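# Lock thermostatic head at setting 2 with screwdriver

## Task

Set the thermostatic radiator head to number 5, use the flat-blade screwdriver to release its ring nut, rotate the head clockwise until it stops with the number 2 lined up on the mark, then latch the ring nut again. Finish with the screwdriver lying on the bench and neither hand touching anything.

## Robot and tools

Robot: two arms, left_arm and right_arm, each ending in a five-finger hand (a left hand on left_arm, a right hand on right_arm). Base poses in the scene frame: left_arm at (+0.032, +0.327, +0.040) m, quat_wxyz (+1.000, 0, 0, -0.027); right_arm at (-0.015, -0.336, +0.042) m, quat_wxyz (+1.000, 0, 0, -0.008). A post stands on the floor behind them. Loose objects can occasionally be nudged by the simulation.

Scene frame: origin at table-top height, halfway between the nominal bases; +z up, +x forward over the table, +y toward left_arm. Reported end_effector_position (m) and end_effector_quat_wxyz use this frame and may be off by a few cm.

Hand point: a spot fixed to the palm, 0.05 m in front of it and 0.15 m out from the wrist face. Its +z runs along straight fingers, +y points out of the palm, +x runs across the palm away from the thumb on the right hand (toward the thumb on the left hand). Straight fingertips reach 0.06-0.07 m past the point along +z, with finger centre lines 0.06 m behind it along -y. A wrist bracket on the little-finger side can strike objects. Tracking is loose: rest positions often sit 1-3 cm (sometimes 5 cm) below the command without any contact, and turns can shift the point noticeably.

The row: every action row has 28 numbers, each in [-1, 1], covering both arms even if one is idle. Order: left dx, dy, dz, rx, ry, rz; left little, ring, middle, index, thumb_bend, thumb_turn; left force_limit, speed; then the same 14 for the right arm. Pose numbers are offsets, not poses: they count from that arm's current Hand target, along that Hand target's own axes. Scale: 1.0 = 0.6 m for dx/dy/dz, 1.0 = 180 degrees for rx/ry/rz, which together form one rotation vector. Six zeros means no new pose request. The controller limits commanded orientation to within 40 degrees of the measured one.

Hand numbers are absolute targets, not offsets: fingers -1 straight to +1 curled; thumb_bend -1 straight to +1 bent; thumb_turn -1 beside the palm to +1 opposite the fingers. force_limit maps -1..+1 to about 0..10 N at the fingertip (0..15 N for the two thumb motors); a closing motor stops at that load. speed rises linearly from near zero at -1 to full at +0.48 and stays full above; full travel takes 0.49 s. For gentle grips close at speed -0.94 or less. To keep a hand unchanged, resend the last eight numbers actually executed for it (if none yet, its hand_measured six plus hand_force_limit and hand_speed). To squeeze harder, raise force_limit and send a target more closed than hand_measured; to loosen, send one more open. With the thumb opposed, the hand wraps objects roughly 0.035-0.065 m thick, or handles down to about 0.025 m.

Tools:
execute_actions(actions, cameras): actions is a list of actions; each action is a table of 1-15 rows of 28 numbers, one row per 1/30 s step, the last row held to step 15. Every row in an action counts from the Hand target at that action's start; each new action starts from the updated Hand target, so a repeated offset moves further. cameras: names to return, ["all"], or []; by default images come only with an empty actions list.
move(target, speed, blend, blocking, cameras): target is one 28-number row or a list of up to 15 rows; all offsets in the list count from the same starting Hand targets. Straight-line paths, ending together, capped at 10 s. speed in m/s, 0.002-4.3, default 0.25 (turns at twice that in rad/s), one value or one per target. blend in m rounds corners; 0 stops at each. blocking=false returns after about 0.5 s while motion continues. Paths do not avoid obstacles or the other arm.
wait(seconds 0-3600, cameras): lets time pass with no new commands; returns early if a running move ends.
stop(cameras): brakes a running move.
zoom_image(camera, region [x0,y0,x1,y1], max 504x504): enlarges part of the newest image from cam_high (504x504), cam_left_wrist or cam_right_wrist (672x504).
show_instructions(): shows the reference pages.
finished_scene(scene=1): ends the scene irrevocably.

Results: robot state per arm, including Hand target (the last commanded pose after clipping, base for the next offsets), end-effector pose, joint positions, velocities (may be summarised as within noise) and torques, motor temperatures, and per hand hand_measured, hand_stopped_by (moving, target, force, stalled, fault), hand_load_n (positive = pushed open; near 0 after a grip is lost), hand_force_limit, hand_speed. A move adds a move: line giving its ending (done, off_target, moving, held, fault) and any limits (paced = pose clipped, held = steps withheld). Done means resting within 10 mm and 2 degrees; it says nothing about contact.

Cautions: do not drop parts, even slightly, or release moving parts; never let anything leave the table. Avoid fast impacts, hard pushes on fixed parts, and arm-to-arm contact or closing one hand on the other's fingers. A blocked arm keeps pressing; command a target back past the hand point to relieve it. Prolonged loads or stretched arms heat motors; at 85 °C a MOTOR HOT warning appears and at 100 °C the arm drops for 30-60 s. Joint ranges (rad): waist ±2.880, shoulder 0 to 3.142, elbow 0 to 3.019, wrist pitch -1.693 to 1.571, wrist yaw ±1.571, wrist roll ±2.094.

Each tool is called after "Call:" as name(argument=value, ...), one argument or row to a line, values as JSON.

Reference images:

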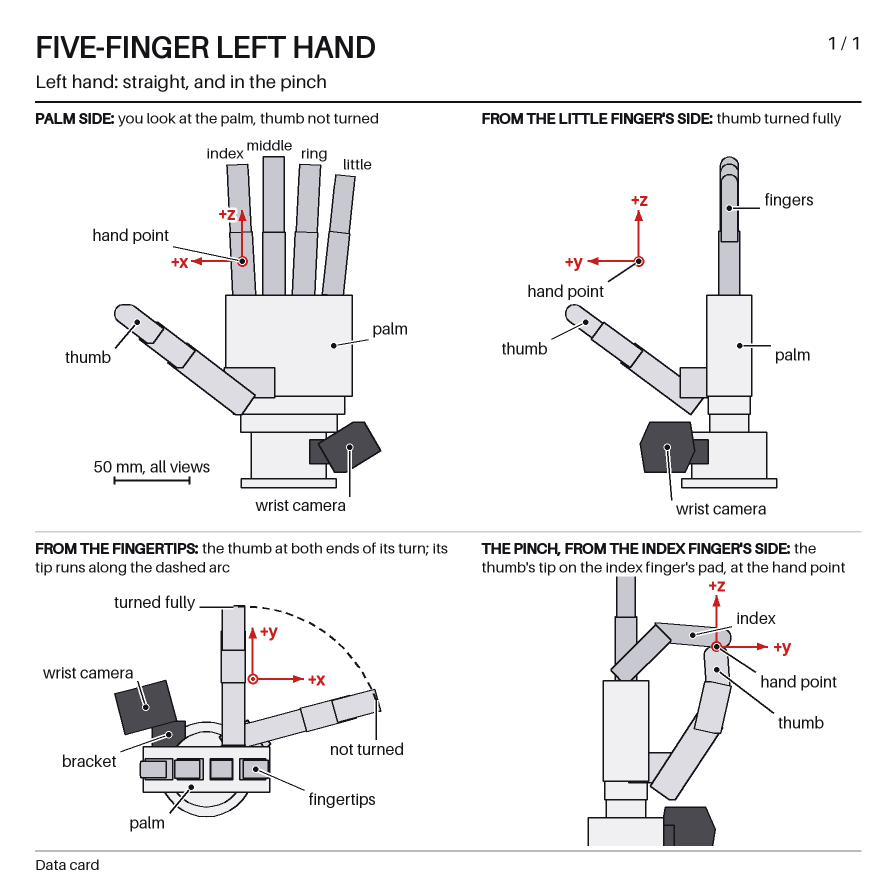

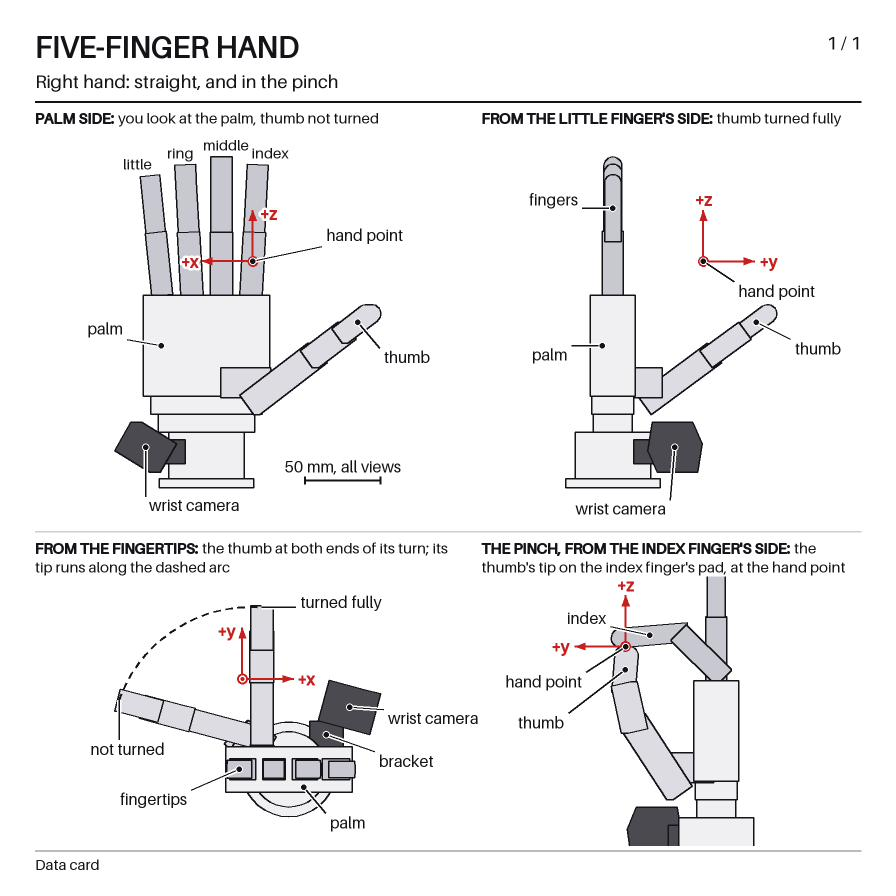

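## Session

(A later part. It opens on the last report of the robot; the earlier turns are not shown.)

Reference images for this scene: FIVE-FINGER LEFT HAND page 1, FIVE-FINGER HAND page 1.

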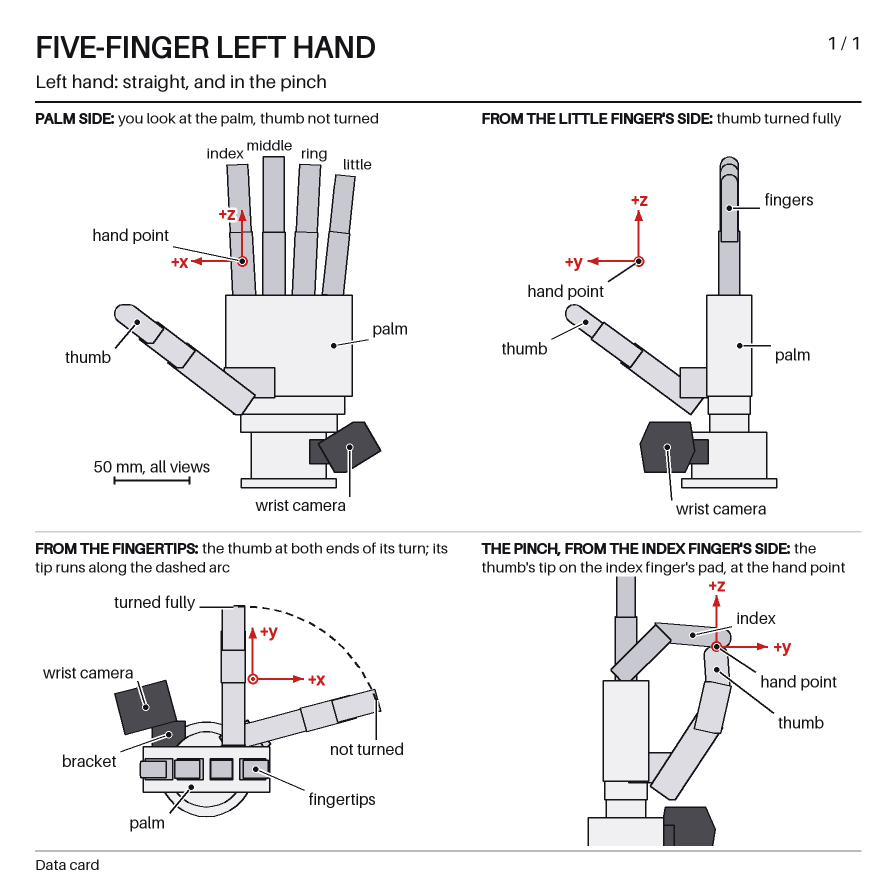

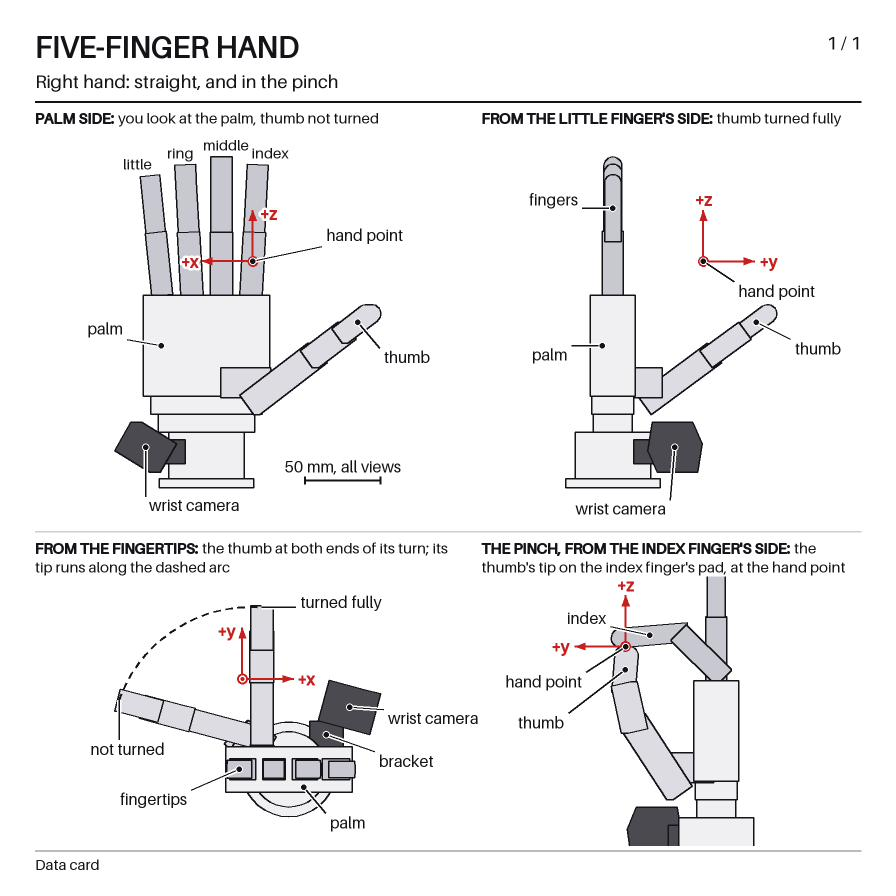

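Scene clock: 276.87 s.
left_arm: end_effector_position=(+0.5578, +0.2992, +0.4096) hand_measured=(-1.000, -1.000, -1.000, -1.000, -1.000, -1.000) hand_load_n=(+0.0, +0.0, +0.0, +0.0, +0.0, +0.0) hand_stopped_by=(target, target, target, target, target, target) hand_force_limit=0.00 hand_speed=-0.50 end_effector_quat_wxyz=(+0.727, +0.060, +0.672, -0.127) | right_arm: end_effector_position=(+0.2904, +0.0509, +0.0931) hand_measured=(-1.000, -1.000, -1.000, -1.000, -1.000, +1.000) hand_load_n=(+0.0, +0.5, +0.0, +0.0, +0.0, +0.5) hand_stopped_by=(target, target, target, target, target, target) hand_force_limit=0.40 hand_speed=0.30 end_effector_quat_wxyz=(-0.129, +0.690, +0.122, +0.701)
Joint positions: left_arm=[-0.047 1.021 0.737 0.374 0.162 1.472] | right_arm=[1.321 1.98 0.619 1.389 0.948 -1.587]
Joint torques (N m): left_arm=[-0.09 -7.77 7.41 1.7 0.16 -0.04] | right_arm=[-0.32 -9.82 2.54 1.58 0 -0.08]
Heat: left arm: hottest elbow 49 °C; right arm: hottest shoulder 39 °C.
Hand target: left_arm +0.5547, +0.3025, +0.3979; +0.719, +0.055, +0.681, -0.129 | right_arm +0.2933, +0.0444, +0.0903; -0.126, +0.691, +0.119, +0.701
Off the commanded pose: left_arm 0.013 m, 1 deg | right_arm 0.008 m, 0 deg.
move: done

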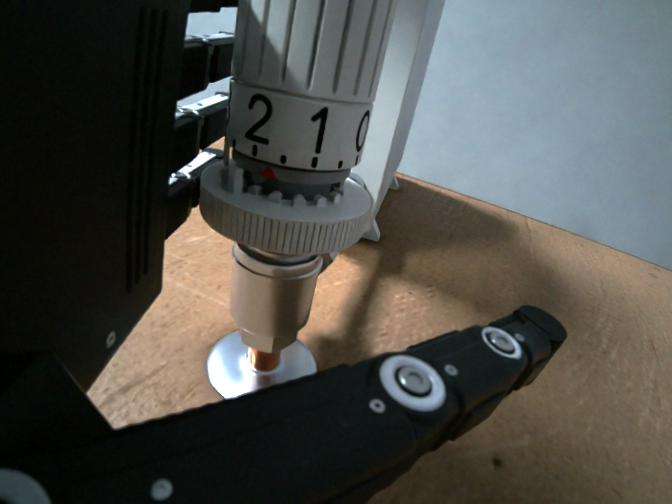

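Call:
move(
  target=[
    [0,0,0,0,0,0,-1,-1,-1,-1,-1,-1,0,-0.5,0,-0.035,0,0,0,0,-1,-1,-1,-1,-1,1,0.4,0.3],
    [0,0,0,0,0,0,-1,-1,-1,-1,-1,-1,0,-0.5,0.052,-0.035,0,0,0,0,-1,-1,-1,-1,-1,1,0.4,0.3],
    [0,0,0,0,0,0,-1,-1,-1,-1,-1,-1,0,-0.5,0.052,0.002,0.0,0,0,0,-1,-1,-1,-1,-1,1,0.4,0.3],
  ],
  speed=0.1,
  blend=0.005,
  cameras=["cam_right_wrist"],
)

Call:
zoom_image(
  camera="cam_right_wrist",
  region=[140, 140, 380, 320],
)

Scene clock: 279.37 s.
left_arm: end_effector_position=(+0.5578, +0.2992, +0.4096) hand_measured=(-1.000, -1.000, -1.000, -1.000, -1.000, -1.000) hand_load_n=(+0.0, +0.0, +0.0, +0.0, +0.0, +0.0) hand_stopped_by=(target, target, target, target, target, target) hand_force_limit=0.00 hand_speed=-0.50 end_effector_quat_wxyz=(+0.727, +0.060, +0.672, -0.127) | right_arm: end_effector_position=(+0.2913, +0.0475, +0.1186) hand_measured=(-1.000, -1.000, -1.000, -1.000, -1.000, +1.000) hand_load_n=(+0.0, +0.0, +0.0, +0.0, +0.0, +0.0) hand_stopped_by=(target, target, target, target, target, target) hand_force_limit=0.40 hand_speed=0.30 end_effector_quat_wxyz=(-0.127, +0.691, +0.122, +0.701)
Joint positions: left_arm=[-0.047 1.021 0.737 0.374 0.162 1.472] | right_arm=[1.317 1.886 0.602 1.309 0.947 -1.587]
Joint torques (N m): left_arm=[-0.03 -7.77 7.43 1.7 0.16 -0.04] | right_arm=[0.15 -9.93 3.18 1.14 0.05 -0.08]
Heat: left arm: hottest elbow 49 °C; right arm: hottest shoulder 39 °C.
Hand target: left_arm +0.5547, +0.3025, +0.3979; +0.719, +0.055, +0.681, -0.129 | right_arm +0.2933, +0.0429, +0.1216; -0.126, +0.691, +0.119, +0.701
Off the commanded pose: left_arm 0.013 m, 1 deg | right_arm 0.006 m, 0 deg.
move: done

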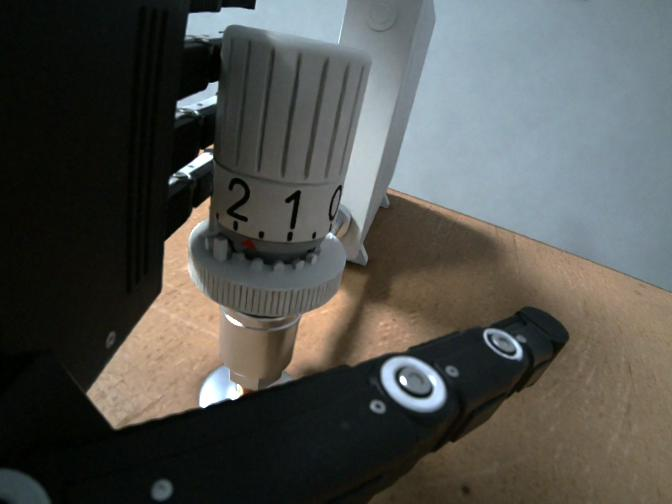

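Scaled by 2.100 from the camera's image (finer frame: 960x720).

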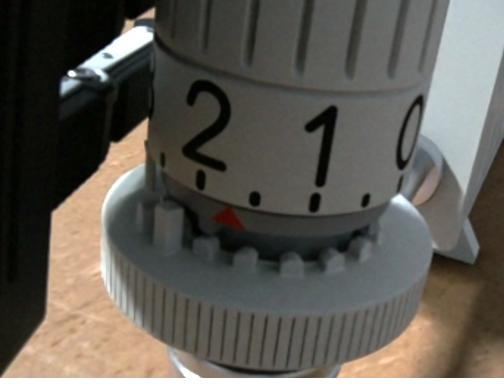

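Call:
move(
  target=[0,0,0,0,0,0,-1,-1,-1,-1,-1,-1,0,-0.5,-0.035,0.003,0.0,0,0,0,-1,-1,-1,-1,-1,1,0.4,0.3],
  speed=0.05,
  cameras=["cam_right_wrist"],
)

Call:
zoom_image(
  camera="cam_right_wrist",
  region=[140, 120, 380, 300],
)

Scene clock: 280.50 s.
left_arm: end_effector_position=(+0.5578, +0.2992, +0.4096) hand_measured=(-1.000, -1.000, -1.000, -1.000, -1.000, -1.000) hand_load_n=(+0.0, +0.0, +0.0, +0.0, +0.0, +0.0) hand_stopped_by=(target, target, target, target, target, target) hand_force_limit=0.00 hand_speed=-0.50 end_effector_quat_wxyz=(+0.727, +0.060, +0.672, -0.127) | right_arm: end_effector_position=(+0.2911, +0.0479, +0.1087) hand_measured=(-1.000, -1.000, -1.000, -1.000, -1.000, +1.000) hand_load_n=(+0.0, +0.0, +0.0, -0.5, +0.0, +0.0) hand_stopped_by=(target, target, target, target, target, target) hand_force_limit=0.40 hand_speed=0.30 end_effector_quat_wxyz=(-0.134, +0.688, +0.120, +0.703)
Joint positions: left_arm=[-0.047 1.021 0.737 0.374 0.162 1.472] | right_arm=[1.316 1.927 0.602 1.363 0.939 -1.587]
Joint torques (N m): left_arm=[-0.03 -7.77 7.43 1.72 0.15 -0.04] | right_arm=[-0.97 -7.53 3.07 1.68 0.2 -0.05]
Heat: left arm: hottest elbow 49 °C; right arm: hottest shoulder 39 °C.
Hand target: left_arm +0.5547, +0.3025, +0.3979; +0.719, +0.055, +0.681, -0.129 | right_arm +0.2943, +0.0415, +0.1006; -0.126, +0.691, +0.119, +0.701
Off the commanded pose: left_arm 0.013 m, 1 deg | right_arm 0.011 m, 1 deg.
move: off_target (right_arm)

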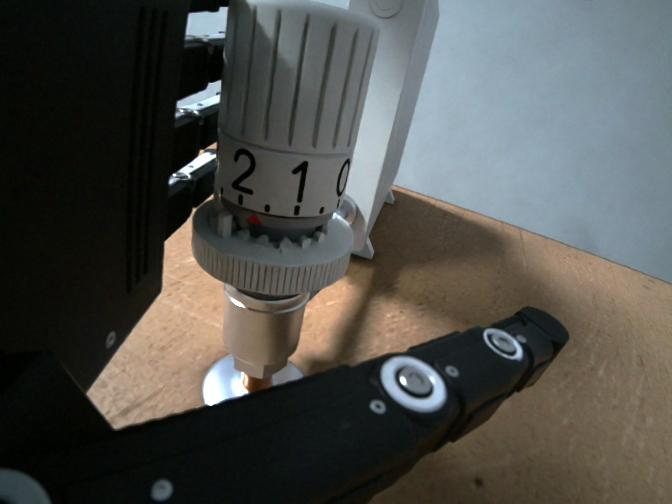

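Scaled by 2.100 from the camera's image (finer frame: 960x720).

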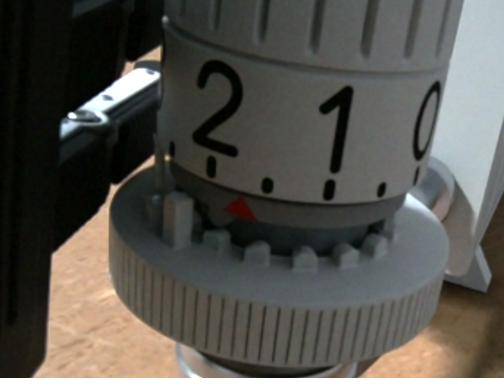

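Call:
move(
  target=[0,0,0,0,0,0,-1,-1,-1,-1,-1,-1,0,-0.5,-0.03,0.0,0.0,0,0,0,-1,-1,-1,-1,-1,1,0.4,0.3],
  speed=0.05,
  cameras=["cam_right_wrist"],
)

Call:
zoom_image(
  camera="cam_right_wrist",
  region=[140, 100, 380, 280],
)

Scene clock: 281.53 s.
left_arm: end_effector_position=(+0.5578, +0.2992, +0.4096) hand_measured=(-1.000, -1.000, -1.000, -1.000, -1.000, -1.000) hand_load_n=(+0.5, +0.0, +0.0, +0.0, +0.0, +0.0) hand_stopped_by=(target, target, target, target, target, target) hand_force_limit=0.00 hand_speed=-0.50 end_effector_quat_wxyz=(+0.727, +0.060, +0.672, -0.127) | right_arm: end_effector_position=(+0.2904, +0.0489, +0.0912) hand_measured=(-1.000, -1.000, -1.000, -1.000, -1.000, +1.000) hand_load_n=(+0.0, +0.0, +0.0, +0.0, +0.0, +0.5) hand_stopped_by=(target, target, target, target, target, target) hand_force_limit=0.40 hand_speed=0.30 end_effector_quat_wxyz=(-0.140, +0.687, +0.124, +0.702)
Joint positions: left_arm=[-0.047 1.021 0.737 0.374 0.162 1.472] | right_arm=[1.316 1.989 0.605 1.424 0.925 -1.584]
Joint torques (N m): left_arm=[-0.03 -7.71 7.42 1.7 0.16 -0.04] | right_arm=[-0.09 -8.12 3.36 1.39 0.78 -0.11]
Heat: left arm: hottest elbow 49 °C; right arm: hottest shoulder 39 °C.
Hand target: left_arm +0.5547, +0.3025, +0.3979; +0.719, +0.055, +0.681, -0.129 | right_arm +0.2945, +0.0417, +0.0826; -0.126, +0.691, +0.119, +0.701
Off the commanded pose: left_arm 0.013 m, 1 deg | right_arm 0.012 m, 2 deg.
move: off_target (right_arm)

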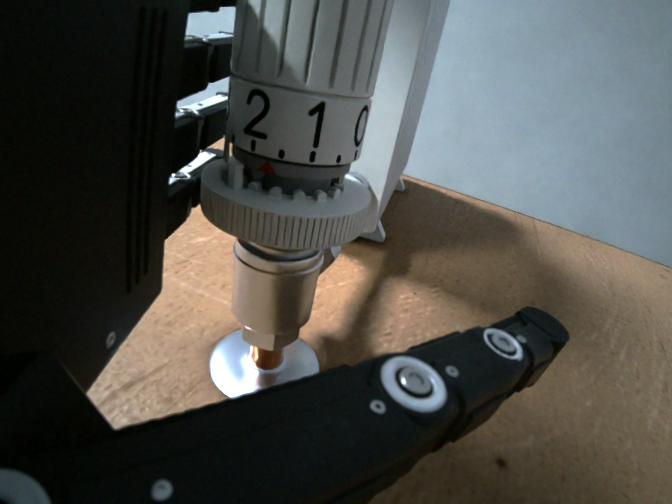

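Scaled by 2.100 from the camera's image (finer frame: 960x720).

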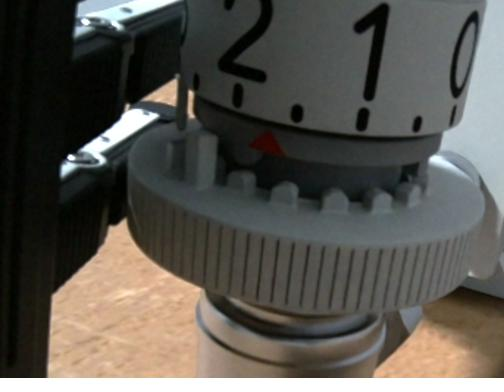

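Call:
move(
  target=[
    [0,0,0,0,0,0,-1,-1,-1,-1,-1,-1,0,-0.5,0.01,-0.03,0,0,0,0,-1,-1,-1,-1,-1,1,0.4,0.3],
    [0,0,0,0,0,0,-1,-1,-1,-1,-1,-1,0,-0.5,0.01,-0.03,-0.03,0,0,0,-1,-1,-1,-1,-1,1,0.4,0.3],
    [0,0,0,0,0,0,-1,-1,-1,-1,-1,-1,0,-0.5,0.01,0.0,-0.03,0,0,0,-1,-1,-1,-1,-1,1,0.4,0.3],
    [0,0,0,0,0,0,-1,-1,-1,-1,-1,-1,0,-0.5,0.008,0.003,0.01,0,0,0,-1,-1,-1,-1,-1,1,0.4,0.3],
  ],
  speed=0.08,
  blend=[0.005,0.005,0,0],
  cameras=["cam_right_wrist"],
)

Call:
zoom_image(
  camera="cam_right_wrist",
  region=[140, 100, 380, 280],
)

Scene clock: 283.77 s.
left_arm: end_effector_position=(+0.5578, +0.2992, +0.4096) hand_measured=(-1.000, -1.000, -1.000, -1.000, -1.000, -1.000) hand_load_n=(+0.0, +0.0, +0.0, +0.0, +0.0, +0.0) hand_stopped_by=(target, target, target, target, target, target) hand_force_limit=0.00 hand_speed=-0.50 end_effector_quat_wxyz=(+0.727, +0.060, +0.672, -0.127) | right_arm: end_effector_position=(+0.2885, +0.0480, +0.0878) hand_measured=(-1.000, -1.000, -1.000, -1.000, -1.000, +1.000) hand_load_n=(+0.0, +0.0, +0.0, +0.0, +0.0, +0.5) hand_stopped_by=(target, target, target, target, target, target) hand_force_limit=0.40 hand_speed=0.30 end_effector_quat_wxyz=(-0.139, +0.689, +0.134, +0.698)
Joint positions: left_arm=[-0.047 1.021 0.737 0.374 0.162 1.472] | right_arm=[1.318 1.99 0.596 1.416 0.913 -1.584]
Joint torques (N m): left_arm=[-0.09 -7.71 7.45 1.69 0.16 -0.04] | right_arm=[-1.26 -9.23 4.01 1.03 0.67 -0.08]
Heat: left arm: hottest elbow 49 °C; right arm: hottest shoulder 39 °C.
Hand target: left_arm +0.5547, +0.3025, +0.3979; +0.719, +0.055, +0.681, -0.129 | right_arm +0.3006, +0.0420, +0.0875; -0.126, +0.691, +0.119, +0.701
Off the commanded pose: left_arm 0.013 m, 1 deg | right_arm 0.014 m, 2 deg.
move: off_target (right_arm)

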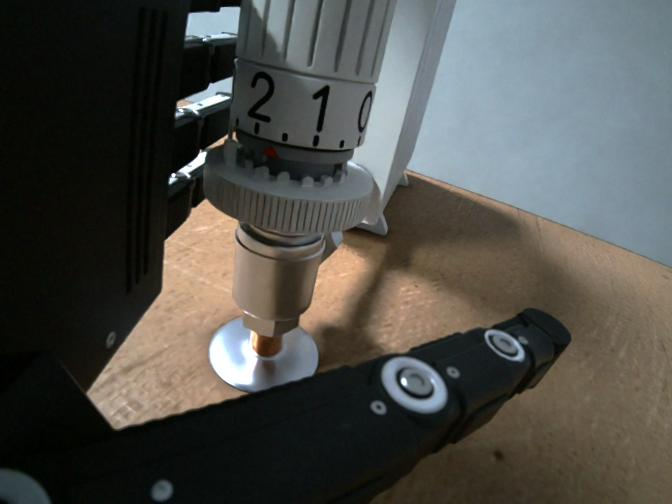

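Scaled by 2.100 from the camera's image (finer frame: 960x720).

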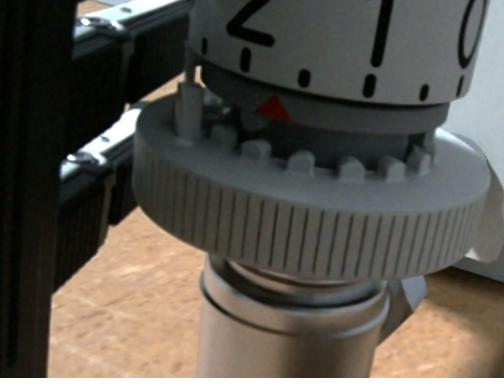

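Call:
move(
  target=[0,0,0,0,0,0,-1,-1,-1,-1,-1,-1,0,-0.5,0.0,0.0,0.025,0,0,0,-1,-1,-1,-1,-1,1,0.4,0.3],
  speed=0.06,
  cameras=["cam_right_wrist"],
)

Call:
zoom_image(
  camera="cam_right_wrist",
  region=[140, 100, 380, 280],
)

Scene clock: 284.63 s.
left_arm: end_effector_position=(+0.5578, +0.2992, +0.4096) hand_measured=(-1.000, -1.000, -1.000, -1.000, -1.000, -1.000) hand_load_n=(+0.5, +0.0, +0.0, +0.0, +0.0, +0.0) hand_stopped_by=(target, target, target, target, target, target) hand_force_limit=0.00 hand_speed=-0.50 end_effector_quat_wxyz=(+0.727, +0.060, +0.672, -0.127) | right_arm: end_effector_position=(+0.2993, +0.0534, +0.0896) hand_measured=(-1.000, -1.000, -1.000, -1.000, -1.000, +1.000) hand_load_n=(+0.0, +0.0, +0.0, +0.0, +0.0, +0.5) hand_stopped_by=(target, target, target, target, target, target) hand_force_limit=0.40 hand_speed=0.30 end_effector_quat_wxyz=(-0.141, +0.688, +0.135, +0.698)
Joint positions: left_arm=[-0.047 1.021 0.737 0.374 0.162 1.472] | right_arm=[1.294 1.99 0.615 1.399 0.885 -1.584]
Joint torques (N m): left_arm=[-0.15 -7.82 7.43 1.7 0.16 -0.04] | right_arm=[-1.61 -8.64 4.45 0.73 0.53 -0.05]
Heat: left arm: hottest elbow 49 °C; right arm: hottest shoulder 39 °C.
Hand target: left_arm +0.5547, +0.3025, +0.3979; +0.719, +0.055, +0.681, -0.129 | right_arm +0.3148, +0.0472, +0.0877; -0.126, +0.691, +0.119, +0.701
Off the commanded pose: left_arm 0.013 m, 1 deg | right_arm 0.017 m, 3 deg.
move: off_target (right_arm)

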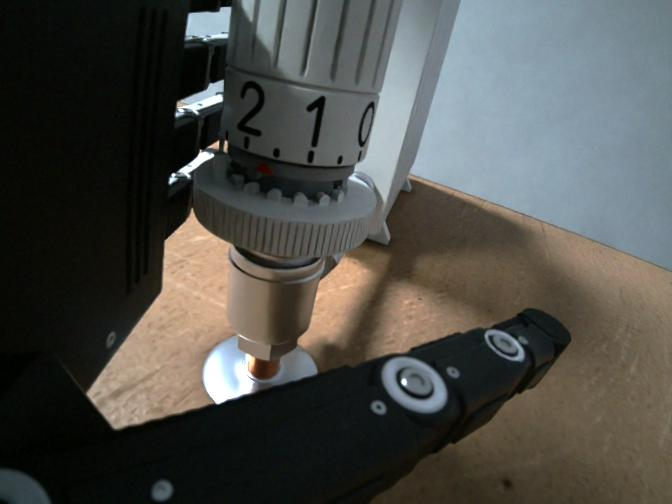

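Scaled by 2.100 from the camera's image (finer frame: 960x720).

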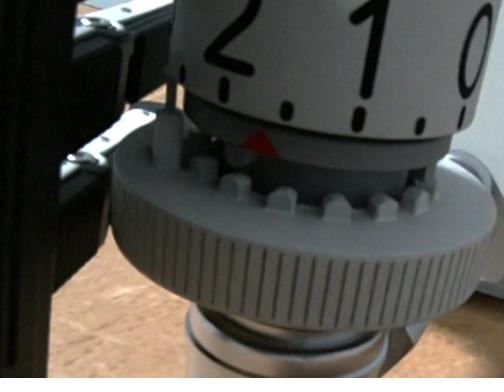

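Call:
move(
  target=[
    [0,0,0,0,0,0,-1,-1,-1,-1,-1,-1,0,-0.5,0,-0.04,0,0,0,0,-1,-1,-1,-1,-1,1,0.4,0.3],
    [0,0,0,0,0,0,-1,-1,-1,-1,-1,-1,0,-0.5,0.09,-0.04,0.007,0,0,0,-1,-1,-1,-1,-1,1,0.4,0.3],
    [0,0,0,0,0,0,-1,-1,-1,-1,-1,-1,0,-0.5,0.09,-0.003,0.007,0,0,0,-1,-1,-1,-1,-1,1,0.4,0.3],
    [0,0,0,0,0,0,-1,-1,-1,-1,-1,-1,0,-0.5,0.09,0.003,-0.04,0,0,0,-1,-1,-1,-1,-1,1,0.4,0.3],
  ],
  speed=0.08,
  blend=[0.005,0.005,0,0],
  cameras=["cam_right_wrist"],
)

Call:
zoom_image(
  camera="cam_right_wrist",
  region=[140, 180, 380, 360],
)

Scene clock: 287.90 s.
left_arm: end_effector_position=(+0.5578, +0.2992, +0.4096) hand_measured=(-1.000, -1.000, -1.000, -1.000, -1.000, -1.000) hand_load_n=(+0.0, +0.0, +0.0, +0.0, +0.0, +0.0) hand_stopped_by=(target, target, target, target, target, target) hand_force_limit=0.00 hand_speed=-0.50 end_effector_quat_wxyz=(+0.727, +0.060, +0.672, -0.127) | right_arm: end_effector_position=(+0.2936, +0.0456, +0.1371) hand_measured=(-1.000, -1.000, -1.000, -1.000, -1.000, +1.000) hand_load_n=(+0.0, +0.5, +0.0, +0.0, +0.0, +0.0) hand_stopped_by=(target, target, target, target, target, target) hand_force_limit=0.40 hand_speed=0.30 end_effector_quat_wxyz=(-0.128, +0.692, +0.129, +0.698)
Joint positions: left_arm=[-0.047 1.021 0.737 0.374 0.162 1.472] | right_arm=[1.307 1.81 0.591 1.233 0.926 -1.584]
Joint torques (N m): left_arm=[-0.09 -7.82 7.42 1.7 0.16 -0.04] | right_arm=[0.91 -10.64 3.04 1.69 0.81 -0.11]
Heat: left arm: hottest elbow 49 °C; right arm: hottest shoulder 39 °C.
Hand target: left_arm +0.5547, +0.3025, +0.3979; +0.719, +0.055, +0.681, -0.129 | right_arm +0.2921, +0.0366, +0.1412; -0.126, +0.691, +0.119, +0.701
Off the commanded pose: left_arm 0.013 m, 1 deg | right_arm 0.010 m, 1 deg.
move: done

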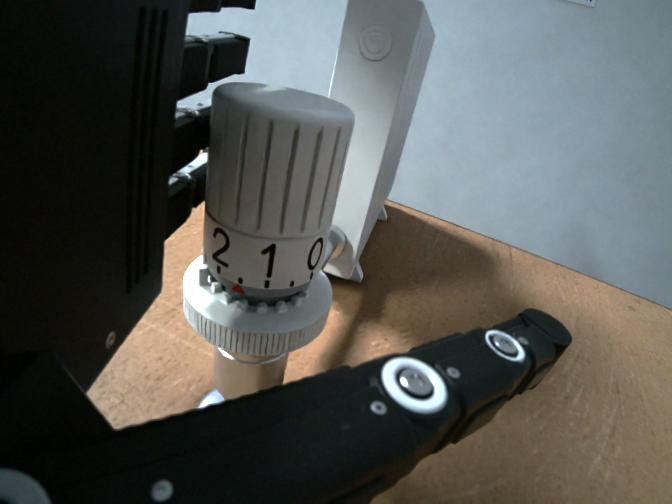

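Scaled by 2.100 from the camera's image (finer frame: 960x720).

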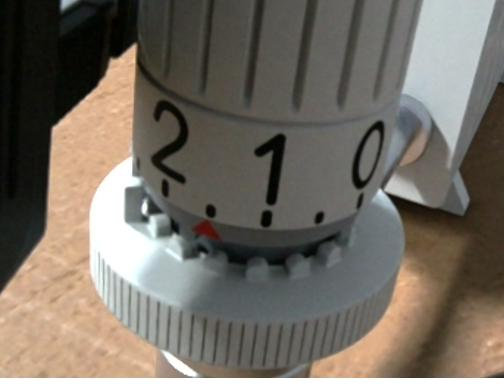

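Call:
move(
  target=[
    [0,0,0,0,0,0,-1,-1,-1,-1,-1,-1,0,-0.5,0,-0.0718,0.0093,0,0,0,-1,-1,-1,-1,-1,1,0.4,0.3],
    [0,0,0,0,0,0,-1,-1,-1,-1,-1,-1,0,-0.5,-0.027,-0.0782,0.0893,0.111,0,0,-1,-1,-1,-1,-1,1,0.4,0.3],
    [0,0,0,0,0,0,-1,-1,-1,-1,-1,-1,0,-0.5,-0.03,-0.0432,0.1148,0.111,0,0,-1,-1,-1,-1,-1,1,0.4,0.3],
    [0,0,0,0,0,0,-1,-1,-1,-1,-1,-1,0,-0.5,-0.03,-0.0432,0.1148,0.111,0,0,-1,0.8,0.8,0.8,0.8,1,0.4,-0.8],
  ],
  speed=0.1,
  blend=[0.01,0.005,0,0],
  cameras=["cam_right_wrist"],
)

Scene clock: 294.13 s.
left_arm: end_effector_position=(+0.5578, +0.2992, +0.4096) hand_measured=(-1.000, -1.000, -1.000, -1.000, -1.000, -1.000) hand_load_n=(+0.0, +0.0, +0.0, +0.0, +0.0, +0.0) hand_stopped_by=(target, target, target, target, target, target) hand_force_limit=0.00 hand_speed=-0.50 end_effector_quat_wxyz=(+0.727, +0.060, +0.672, -0.127) | right_arm: end_effector_position=(+0.3471, +0.0888, +0.1316) hand_measured=(-1.000, +0.494, +0.476, +0.458, -0.418, +1.000) hand_load_n=(+0.0, +11.0, +8.5, +6.0, +12.0, +5.5) hand_stopped_by=(target, force, force, force, force, target) hand_force_limit=0.40 hand_speed=-0.80 end_effector_quat_wxyz=(-0.238, +0.654, +0.248, +0.674)
Joint positions: left_arm=[-0.047 1.021 0.737 0.374 0.162 1.472] | right_arm=[1.119 1.85 0.602 1.27 0.401 -1.603]
Joint torques (N m): left_arm=[-0.09 -7.65 7.42 1.73 0.16 -0.03] | right_arm=[-0.56 -8.94 3.99 1.95 -0.01 0.23]
Heat: left arm: hottest elbow 49 °C; right arm: hottest shoulder 39 °C.
Hand target: left_arm +0.5547, +0.3025, +0.3979; +0.719, +0.055, +0.681, -0.129 | right_arm +0.3482, +0.0847, +0.1245; -0.244, +0.659, +0.239, +0.670
Off the commanded pose: left_arm 0.013 m, 1 deg | right_arm 0.008 m, 1 deg.
move: done

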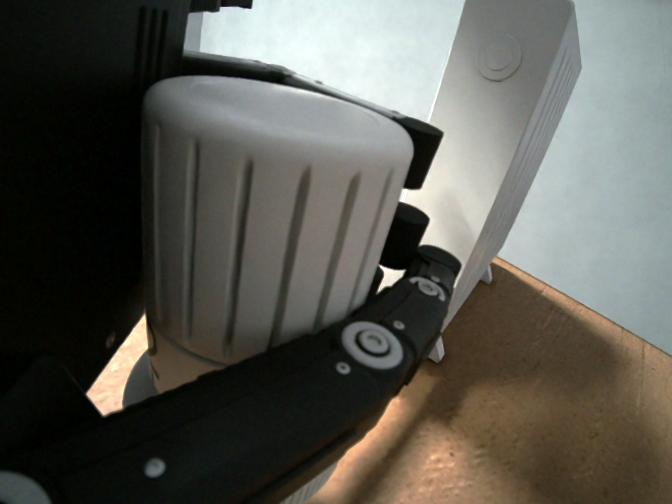

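Call:
move(
  target=[
    [0,0,0,0,0,0,-1,-1,-1,-1,-1,-1,0,-0.5,0,-0.0203,0.0085,0.111,0,0,-1,0.8,0.8,0.8,0.8,1,0.4,-0.8],
    [0,0,0,0,0,0,-1,-1,-1,-1,-1,-1,0,-0.5,0,-0.0425,0.0093,0.222,0,0,-1,0.8,0.8,0.8,0.8,1,0.4,-0.8],
    [0,0,0,0,0,0,-1,-1,-1,-1,-1,-1,0,-0.5,0,-0.0585,0.005,0.306,0,0,-1,0.8,0.8,0.8,0.8,1,0.4,-0.8],
  ],
  speed=0.1,
  blend=0.02,
  cameras=["cam_right_wrist"],
)

Scene clock: 299.73 s.
left_arm: end_effector_position=(+0.5578, +0.2992, +0.4096) hand_measured=(-1.000, -1.000, -1.000, -1.000, -1.000, -1.000) hand_load_n=(+0.0, +0.0, +0.0, +0.0, +0.0, +0.0) hand_stopped_by=(target, target, target, target, target, target) hand_force_limit=0.00 hand_speed=-0.50 end_effector_quat_wxyz=(+0.727, +0.060, +0.672, -0.127) | right_arm: end_effector_position=(+0.3275, +0.1171, +0.1318) hand_measured=(-1.000, +0.494, +0.476, +0.458, -0.418, +1.000) hand_load_n=(+0.0, +11.0, +7.0, +3.5, +12.5, +4.0) hand_stopped_by=(target, force, force, force, force, target) hand_force_limit=0.40 hand_speed=-0.80 end_effector_quat_wxyz=(+0.511, -0.460, -0.529, -0.497)
Joint positions: left_arm=[-0.047 1.021 0.737 0.374 0.162 1.472] | right_arm=[0.723 1.86 0.614 1.275 -0.946 -1.602]
Joint torques (N m): left_arm=[-0.15 -7.77 7.42 1.69 0.15 -0.03] | right_arm=[-0.79 -8.59 4.11 1.11 -0.49 0.24]
Heat: left arm: hottest elbow 49 °C; right arm: hottest shoulder 39 °C.
Hand target: left_arm +0.5547, +0.3025, +0.3979; +0.719, +0.055, +0.681, -0.129 | right_arm +0.3280, +0.1135, +0.1246; +0.521, -0.471, -0.522, -0.484
Off the commanded pose: left_arm 0.013 m, 1 deg | right_arm 0.008 m, 2 deg.
move: done

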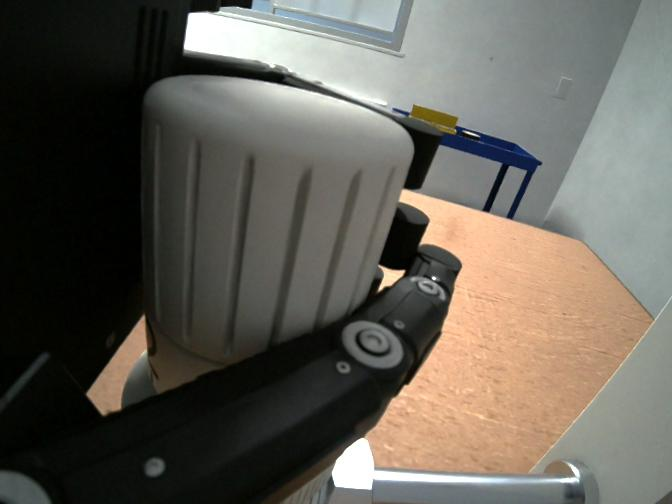

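Call:
move(
  target=[
    [0,0,0,0,0,0,-1,-1,-1,-1,-1,-1,0,-0.5,0,0,0,0,0,0,-1,-1,-1,-1,-1,1,0.4,0.3],
    [0,0,0,0,0,0,-1,-1,-1,-1,-1,-1,0,-0.5,0,-0.0228,-0.0122,0,0,0,-1,-1,-1,-1,-1,1,0.4,0.3],
    [0,0,0,0,0,0,-1,-1,-1,-1,-1,-1,0,-0.5,0,-0.0195,-0.0308,-0.194,0,0,-1,-1,-1,-1,-1,1,0.4,0.3],
    [0,0,0,0,0,0,-1,-1,-1,-1,-1,-1,0,-0.5,0.0077,-0.1085,-0.0557,-0.489,0,0,-1,-1,-1,-1,-1,1,0.4,0.3],
  ],
  speed=0.15,
  blend=[0,0.005,0.01,0],
  cameras=["cam_right_wrist"],
)

Call:
zoom_image(
  camera="cam_right_wrist",
  region=[220, 180, 420, 330],
)

Scene clock: 306.53 s.
left_arm: end_effector_position=(+0.5578, +0.2992, +0.4096) hand_measured=(-1.000, -1.000, -1.000, -1.000, -1.000, -1.000) hand_load_n=(+0.0, +0.0, +0.0, +0.0, +0.0, +0.0) hand_stopped_by=(target, target, target, target, target, target) hand_force_limit=0.00 hand_speed=-0.50 end_effector_quat_wxyz=(+0.727, +0.060, +0.672, -0.127) | right_arm: end_effector_position=(+0.2667, +0.0619, +0.1268) hand_measured=(-1.000, -1.000, -1.000, -1.000, -1.000, +1.000) hand_load_n=(+0.0, +0.0, +0.0, +0.0, +0.0, +0.0) hand_stopped_by=(target, target, target, target, target, target) hand_force_limit=0.40 hand_speed=0.30 end_effector_quat_wxyz=(-0.045, +0.702, +0.039, +0.709)
Joint positions: left_arm=[-0.047 1.021 0.737 0.374 0.162 1.472] | right_arm=[1.401 1.923 0.76 1.196 1.266 -1.594]
Joint torques (N m): left_arm=[-0.09 -7.71 7.43 1.69 0.15 -0.04] | right_arm=[1.49 -8.76 7.24 0.68 0.21 -0.23]
Heat: left arm: hottest elbow 49 °C; right arm: hottest shoulder 39 °C.
Hand target: left_arm +0.5547, +0.3025, +0.3979; +0.719, +0.055, +0.681, -0.129 | right_arm +0.2661, +0.0745, +0.1280; -0.047, +0.701, +0.039, +0.710
Off the commanded pose: left_arm 0.013 m, 1 deg | right_arm 0.013 m, 0 deg.
move: off_target (right_arm)

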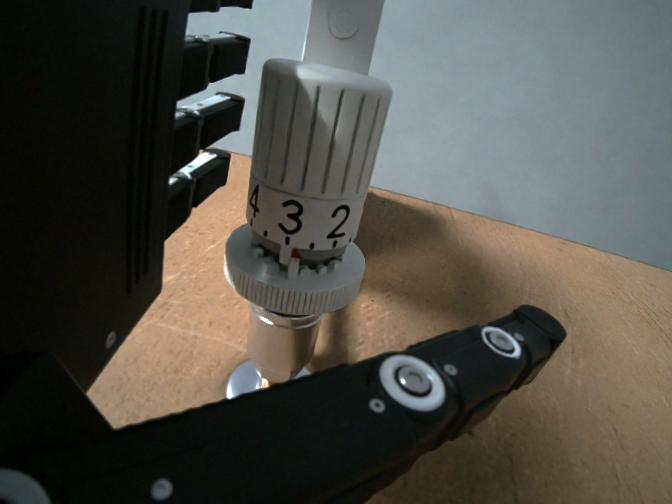

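Scaled by 2.520 from the camera's image (finer frame: 960x720).

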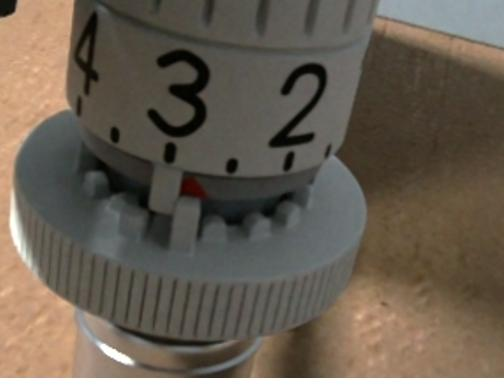

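Call:
move(
  target=[
    [0,0,0,0,0,0,-1,-1,-1,-1,-1,-1,0,-0.5,-0.008,-0.0292,0.1047,0.186,0,0,-1,-1,-1,-1,-1,1,0.4,0.3],
    [0,0,0,0,0,0,-1,-1,-1,-1,-1,-1,0,-0.5,-0.01,-0.0387,0.0948,0.381,0,0,-1,-1,-1,-1,-1,1,0.4,0.3],
    [0,0,0,0,0,0,-1,-1,-1,-1,-1,-1,0,-0.5,-0.01,-0.0368,0.1358,0.381,0,0,-1,-1,-1,-1,-1,1,0.4,0.3],
    [0,0,0,0,0,0,-1,-1,-1,-1,-1,-1,0,-0.5,-0.01,-0.0368,0.1358,0.381,0,0,-1,0.8,0.8,0.8,0.8,1,0.4,-0.8],
  ],
  speed=0.15,
  blend=[0.01,0.005,0,0],
  cameras=["cam_right_wrist"],
)

Scene clock: 314.77 s.
left_arm: end_effector_position=(+0.5578, +0.2992, +0.4096) hand_measured=(-1.000, -1.000, -1.000, -1.000, -1.000, -1.000) hand_load_n=(+0.0, +0.0, +0.0, +0.0, +0.0, +0.0) hand_stopped_by=(target, target, target, target, target, target) hand_force_limit=0.00 hand_speed=-0.50 end_effector_quat_wxyz=(+0.727, +0.060, +0.672, -0.127) | right_arm: end_effector_position=(+0.3339, +0.1021, +0.1156) hand_measured=(-1.000, +0.308, +0.272, +0.272, -0.350, +1.000) hand_load_n=(+0.0, +8.0, +3.0, +4.0, +11.0, +1.5) hand_stopped_by=(target, force, force, force, force, target) hand_force_limit=0.40 hand_speed=-0.80 end_effector_quat_wxyz=(-0.431, +0.555, +0.442, +0.557)
Joint positions: left_arm=[-0.047 1.021 0.737 0.374 0.162 1.472] | right_arm=[0.84 1.849 0.528 1.312 -0.508 -1.589]
Joint torques (N m): left_arm=[-0.15 -7.71 7.39 1.69 0.16 -0.04] | right_arm=[-0.15 -8.64 5.89 1.7 0.28 0.12]
Heat: left arm: hottest elbow 49 °C; right arm: hottest shoulder 39 °C.
Hand target: left_arm +0.5547, +0.3025, +0.3979; +0.719, +0.055, +0.681, -0.129 | right_arm +0.3442, +0.1065, +0.1234; -0.434, +0.553, +0.433, +0.565
Off the commanded pose: left_arm 0.013 m, 1 deg | right_arm 0.014 m, 2 deg.
move: off_target (right_arm); target 4's new numbers were sent with right_arm's hand 0.017 m and 1 deg from that target

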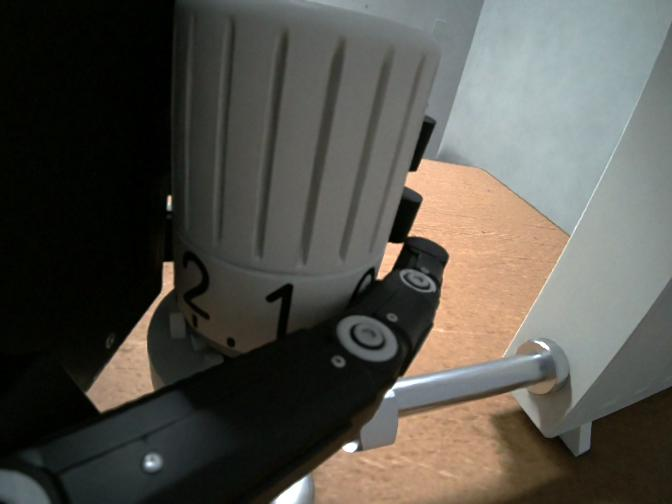

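Call:
move(
  target=[
    [0,0,0,0,0,0,-1,-1,-1,-1,-1,-1,0,-0.5,0,0.0108,-0.012,-0.1,0,0,-1,0.8,0.8,0.8,0.8,1,0.4,-0.8],
    [0,0,0,0,0,0,-1,-1,-1,-1,-1,-1,0,-0.5,0,0.0175,-0.0275,-0.206,0,0,-1,0.8,0.8,0.8,0.8,1,0.4,-0.8],
  ],
  speed=0.1,
  blend=0.02,
  cameras=["cam_right_wrist"],
)

Call:
zoom_image(
  camera="cam_right_wrist",
  region=[140, 220, 300, 380],
)

Scene clock: 318.70 s.
left_arm: end_effector_position=(+0.5578, +0.2992, +0.4096) hand_measured=(-1.000, -1.000, -1.000, -1.000, -1.000, -1.000) hand_load_n=(+0.0, +0.0, +0.0, +0.0, +0.0, +0.0) hand_stopped_by=(target, target, target, target, target, target) hand_force_limit=0.00 hand_speed=-0.50 end_effector_quat_wxyz=(+0.727, +0.060, +0.672, -0.127) | right_arm: end_effector_position=(+0.3413, +0.0834, +0.1151) hand_measured=(-1.000, +0.310, +0.274, +0.274, -0.348, +1.000) hand_load_n=(+0.0, +2.0, +0.0, +0.0, +1.5, +1.0) hand_stopped_by=(target, force, force, force, force, target) hand_force_limit=0.40 hand_speed=-0.80 end_effector_quat_wxyz=(-0.233, +0.665, +0.250, +0.664)
Joint positions: left_arm=[-0.047 1.021 0.737 0.374 0.162 1.472] | right_arm=[1.128 1.873 0.587 1.275 0.415 -1.59]
Joint torques (N m): left_arm=[-0.03 -7.65 7.39 1.68 0.16 -0.04] | right_arm=[-0.44 -9.41 6.37 1.55 0.87 0.1]
Heat: left arm: hottest elbow 49 °C; right arm: hottest shoulder 39 °C.
Hand target: left_arm +0.5547, +0.3025, +0.3979; +0.719, +0.055, +0.681, -0.129 | right_arm +0.3504, +0.0877, +0.1231; -0.236, +0.662, +0.231, +0.673
Off the commanded pose: left_arm 0.013 m, 1 deg | right_arm 0.013 m, 3 deg.
move: off_target (right_arm)

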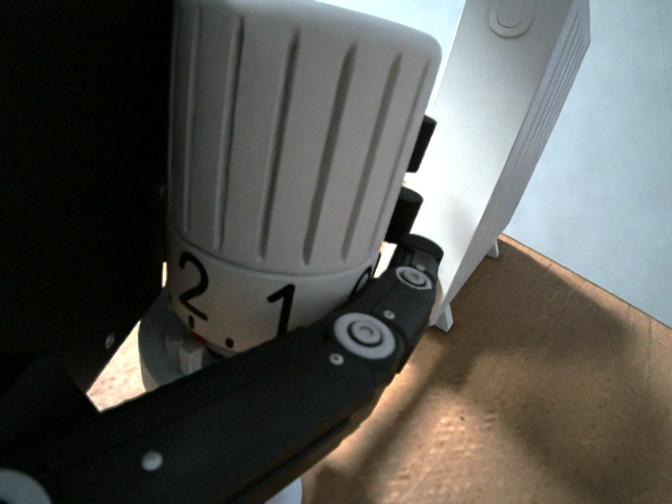

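Scaled by 3.150 from the camera's image (finer frame: 960x720).

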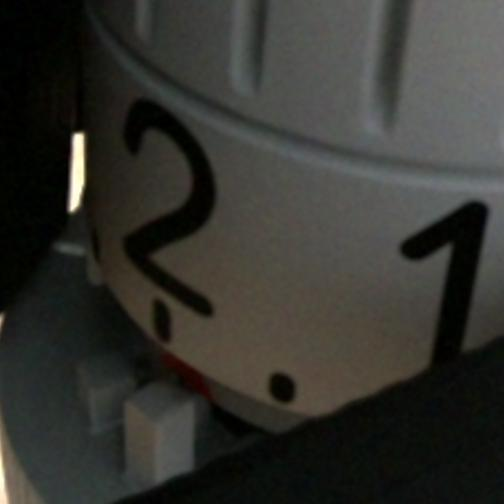

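Call:
move(
  target=[0,0,0,0,0,0,-1,-1,-1,-1,-1,-1,0,-0.5,0,0.0152,-0.0208,-0.156,0,0,-1,0.8,0.8,0.8,0.8,1,0.4,-0.8],
  speed=0.1,
  cameras=["cam_right_wrist"],
)

Call:
zoom_image(
  camera="cam_right_wrist",
  region=[140, 220, 300, 380],
)

Scene clock: 321.97 s.
left_arm: end_effector_position=(+0.5578, +0.2992, +0.4096) hand_measured=(-1.000, -1.000, -1.000, -1.000, -1.000, -1.000) hand_load_n=(+0.0, +0.0, +0.0, +0.0, +0.0, +0.0) hand_stopped_by=(target, target, target, target, target, target) hand_force_limit=0.00 hand_speed=-0.50 end_effector_quat_wxyz=(+0.727, +0.060, +0.672, -0.127) | right_arm: end_effector_position=(+0.3383, +0.0687, +0.1157) hand_measured=(-1.000, +0.310, +0.274, +0.274, -0.348, +1.000) hand_load_n=(+0.0, +0.5, +0.0, +0.0, +0.5, +0.5) hand_stopped_by=(target, force, force, force, force, target) hand_force_limit=0.40 hand_speed=-0.80 end_effector_quat_wxyz=(-0.067, +0.703, +0.081, +0.704)
Joint positions: left_arm=[-0.047 1.021 0.737 0.374 0.162 1.472] | right_arm=[1.244 1.956 0.784 1.17 1.018 -1.589]
Joint torques (N m): left_arm=[-0.09 -7.77 7.45 1.7 0.15 -0.04] | right_arm=[0.09 -11.16 7.36 1.32 0.91 -0.03]
Heat: left arm: hottest elbow 49 °C; right arm: hottest shoulder 39 °C.
Hand target: left_arm +0.5547, +0.3025, +0.3979; +0.719, +0.055, +0.681, -0.129 | right_arm +0.3462, +0.0729, +0.1230; -0.068, +0.699, +0.060, +0.709
Off the commanded pose: left_arm 0.013 m, 1 deg | right_arm 0.011 m, 2 deg.
move: off_target (right_arm)

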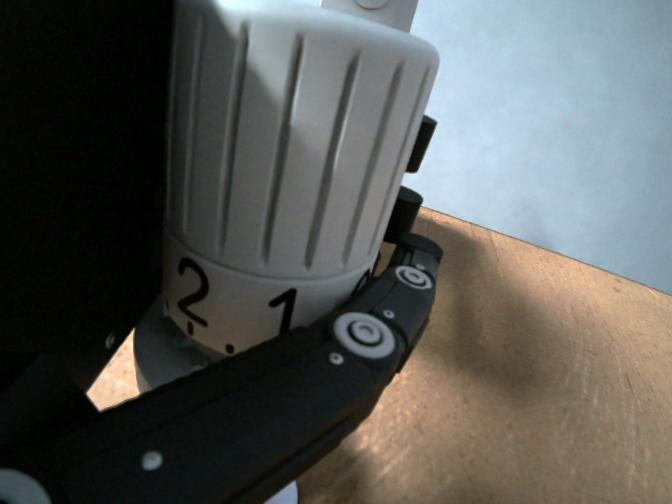

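Scaled by 3.150 from the camera's image (finer frame: 960x720).

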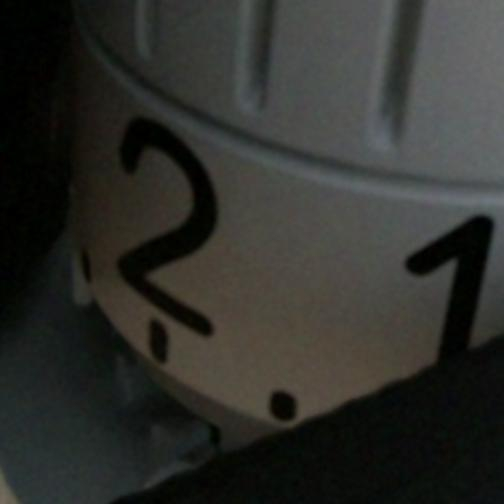

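Call:
move(
  target=[
    [0,0,0,0,0,0,-1,-1,-1,-1,-1,-1,0,-0.5,0,0,0,0,0,0,-1,-1,-1,-1,-1,1,0.4,0.3],
    [0,0,0,0,0,0,-1,-1,-1,-1,-1,-1,0,-0.5,0,-0.0342,-0.0267,0,0,0,-1,-1,-1,-1,-1,1,0.4,0.3],
    [0,0,0,0,0,0,-1,-1,-1,-1,-1,-1,0,-0.5,0.008,-0.0237,-0.128,0,0,0,-1,-1,-1,-1,-1,1,0.4,0.3],
  ],
  speed=0.15,
  blend=[0,0.005,0],
  cameras=["cam_right_wrist"],
)

Call:
zoom_image(
  camera="cam_right_wrist",
  region=[220, 170, 400, 305],
)

Scene clock: 324.07 s.
left_arm: end_effector_position=(+0.5578, +0.2992, +0.4096) hand_measured=(-1.000, -1.000, -1.000, -1.000, -1.000, -1.000) hand_load_n=(+0.0, +0.0, +0.0, +0.0, +0.0, +0.0) hand_stopped_by=(target, target, target, target, target, target) hand_force_limit=0.00 hand_speed=-0.50 end_effector_quat_wxyz=(+0.727, +0.060, +0.672, -0.127) | right_arm: end_effector_position=(+0.2702, +0.0747, +0.1196) hand_measured=(-1.000, -1.000, -1.000, -1.000, -1.000, +1.000) hand_load_n=(+0.0, +0.0, +0.0, +0.0, +0.0, +0.5) hand_stopped_by=(target, target, target, target, target, target) hand_force_limit=0.40 hand_speed=0.30 end_effector_quat_wxyz=(-0.063, +0.702, +0.065, +0.706)
Joint positions: left_arm=[-0.047 1.021 0.737 0.374 0.162 1.472] | right_arm=[1.397 1.941 0.763 1.194 1.2 -1.589]
Joint torques (N m): left_arm=[-0.15 -7.71 7.42 1.72 0.16 -0.03] | right_arm=[0.56 -12.04 3.96 1.48 0.28 -0.19]
Heat: left arm: hottest elbow 49 °C; right arm: hottest shoulder 39 °C.
Hand target: left_arm +0.5547, +0.3025, +0.3979; +0.719, +0.055, +0.681, -0.129 | right_arm +0.2681, +0.0729, +0.1267; -0.068, +0.699, +0.060, +0.709
Off the commanded pose: left_arm 0.013 m, 1 deg | right_arm 0.008 m, 1 deg.
move: done

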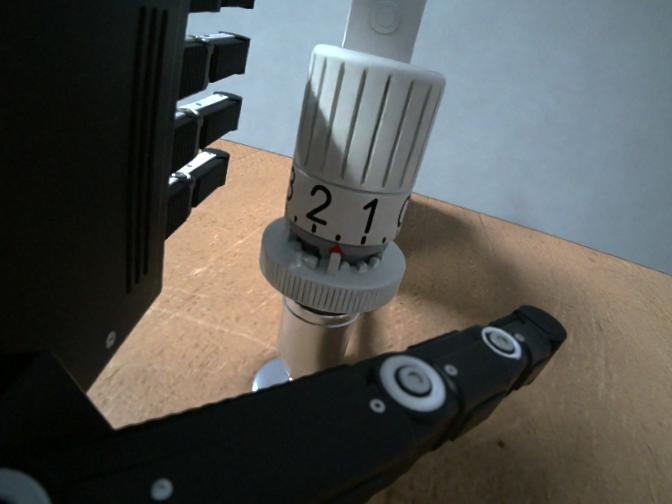

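Scaled by 2.800 from the camera's image (finer frame: 960x720).

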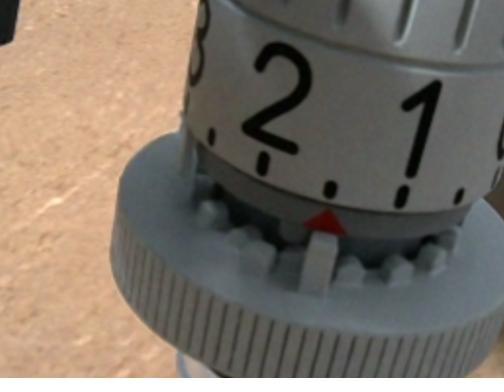

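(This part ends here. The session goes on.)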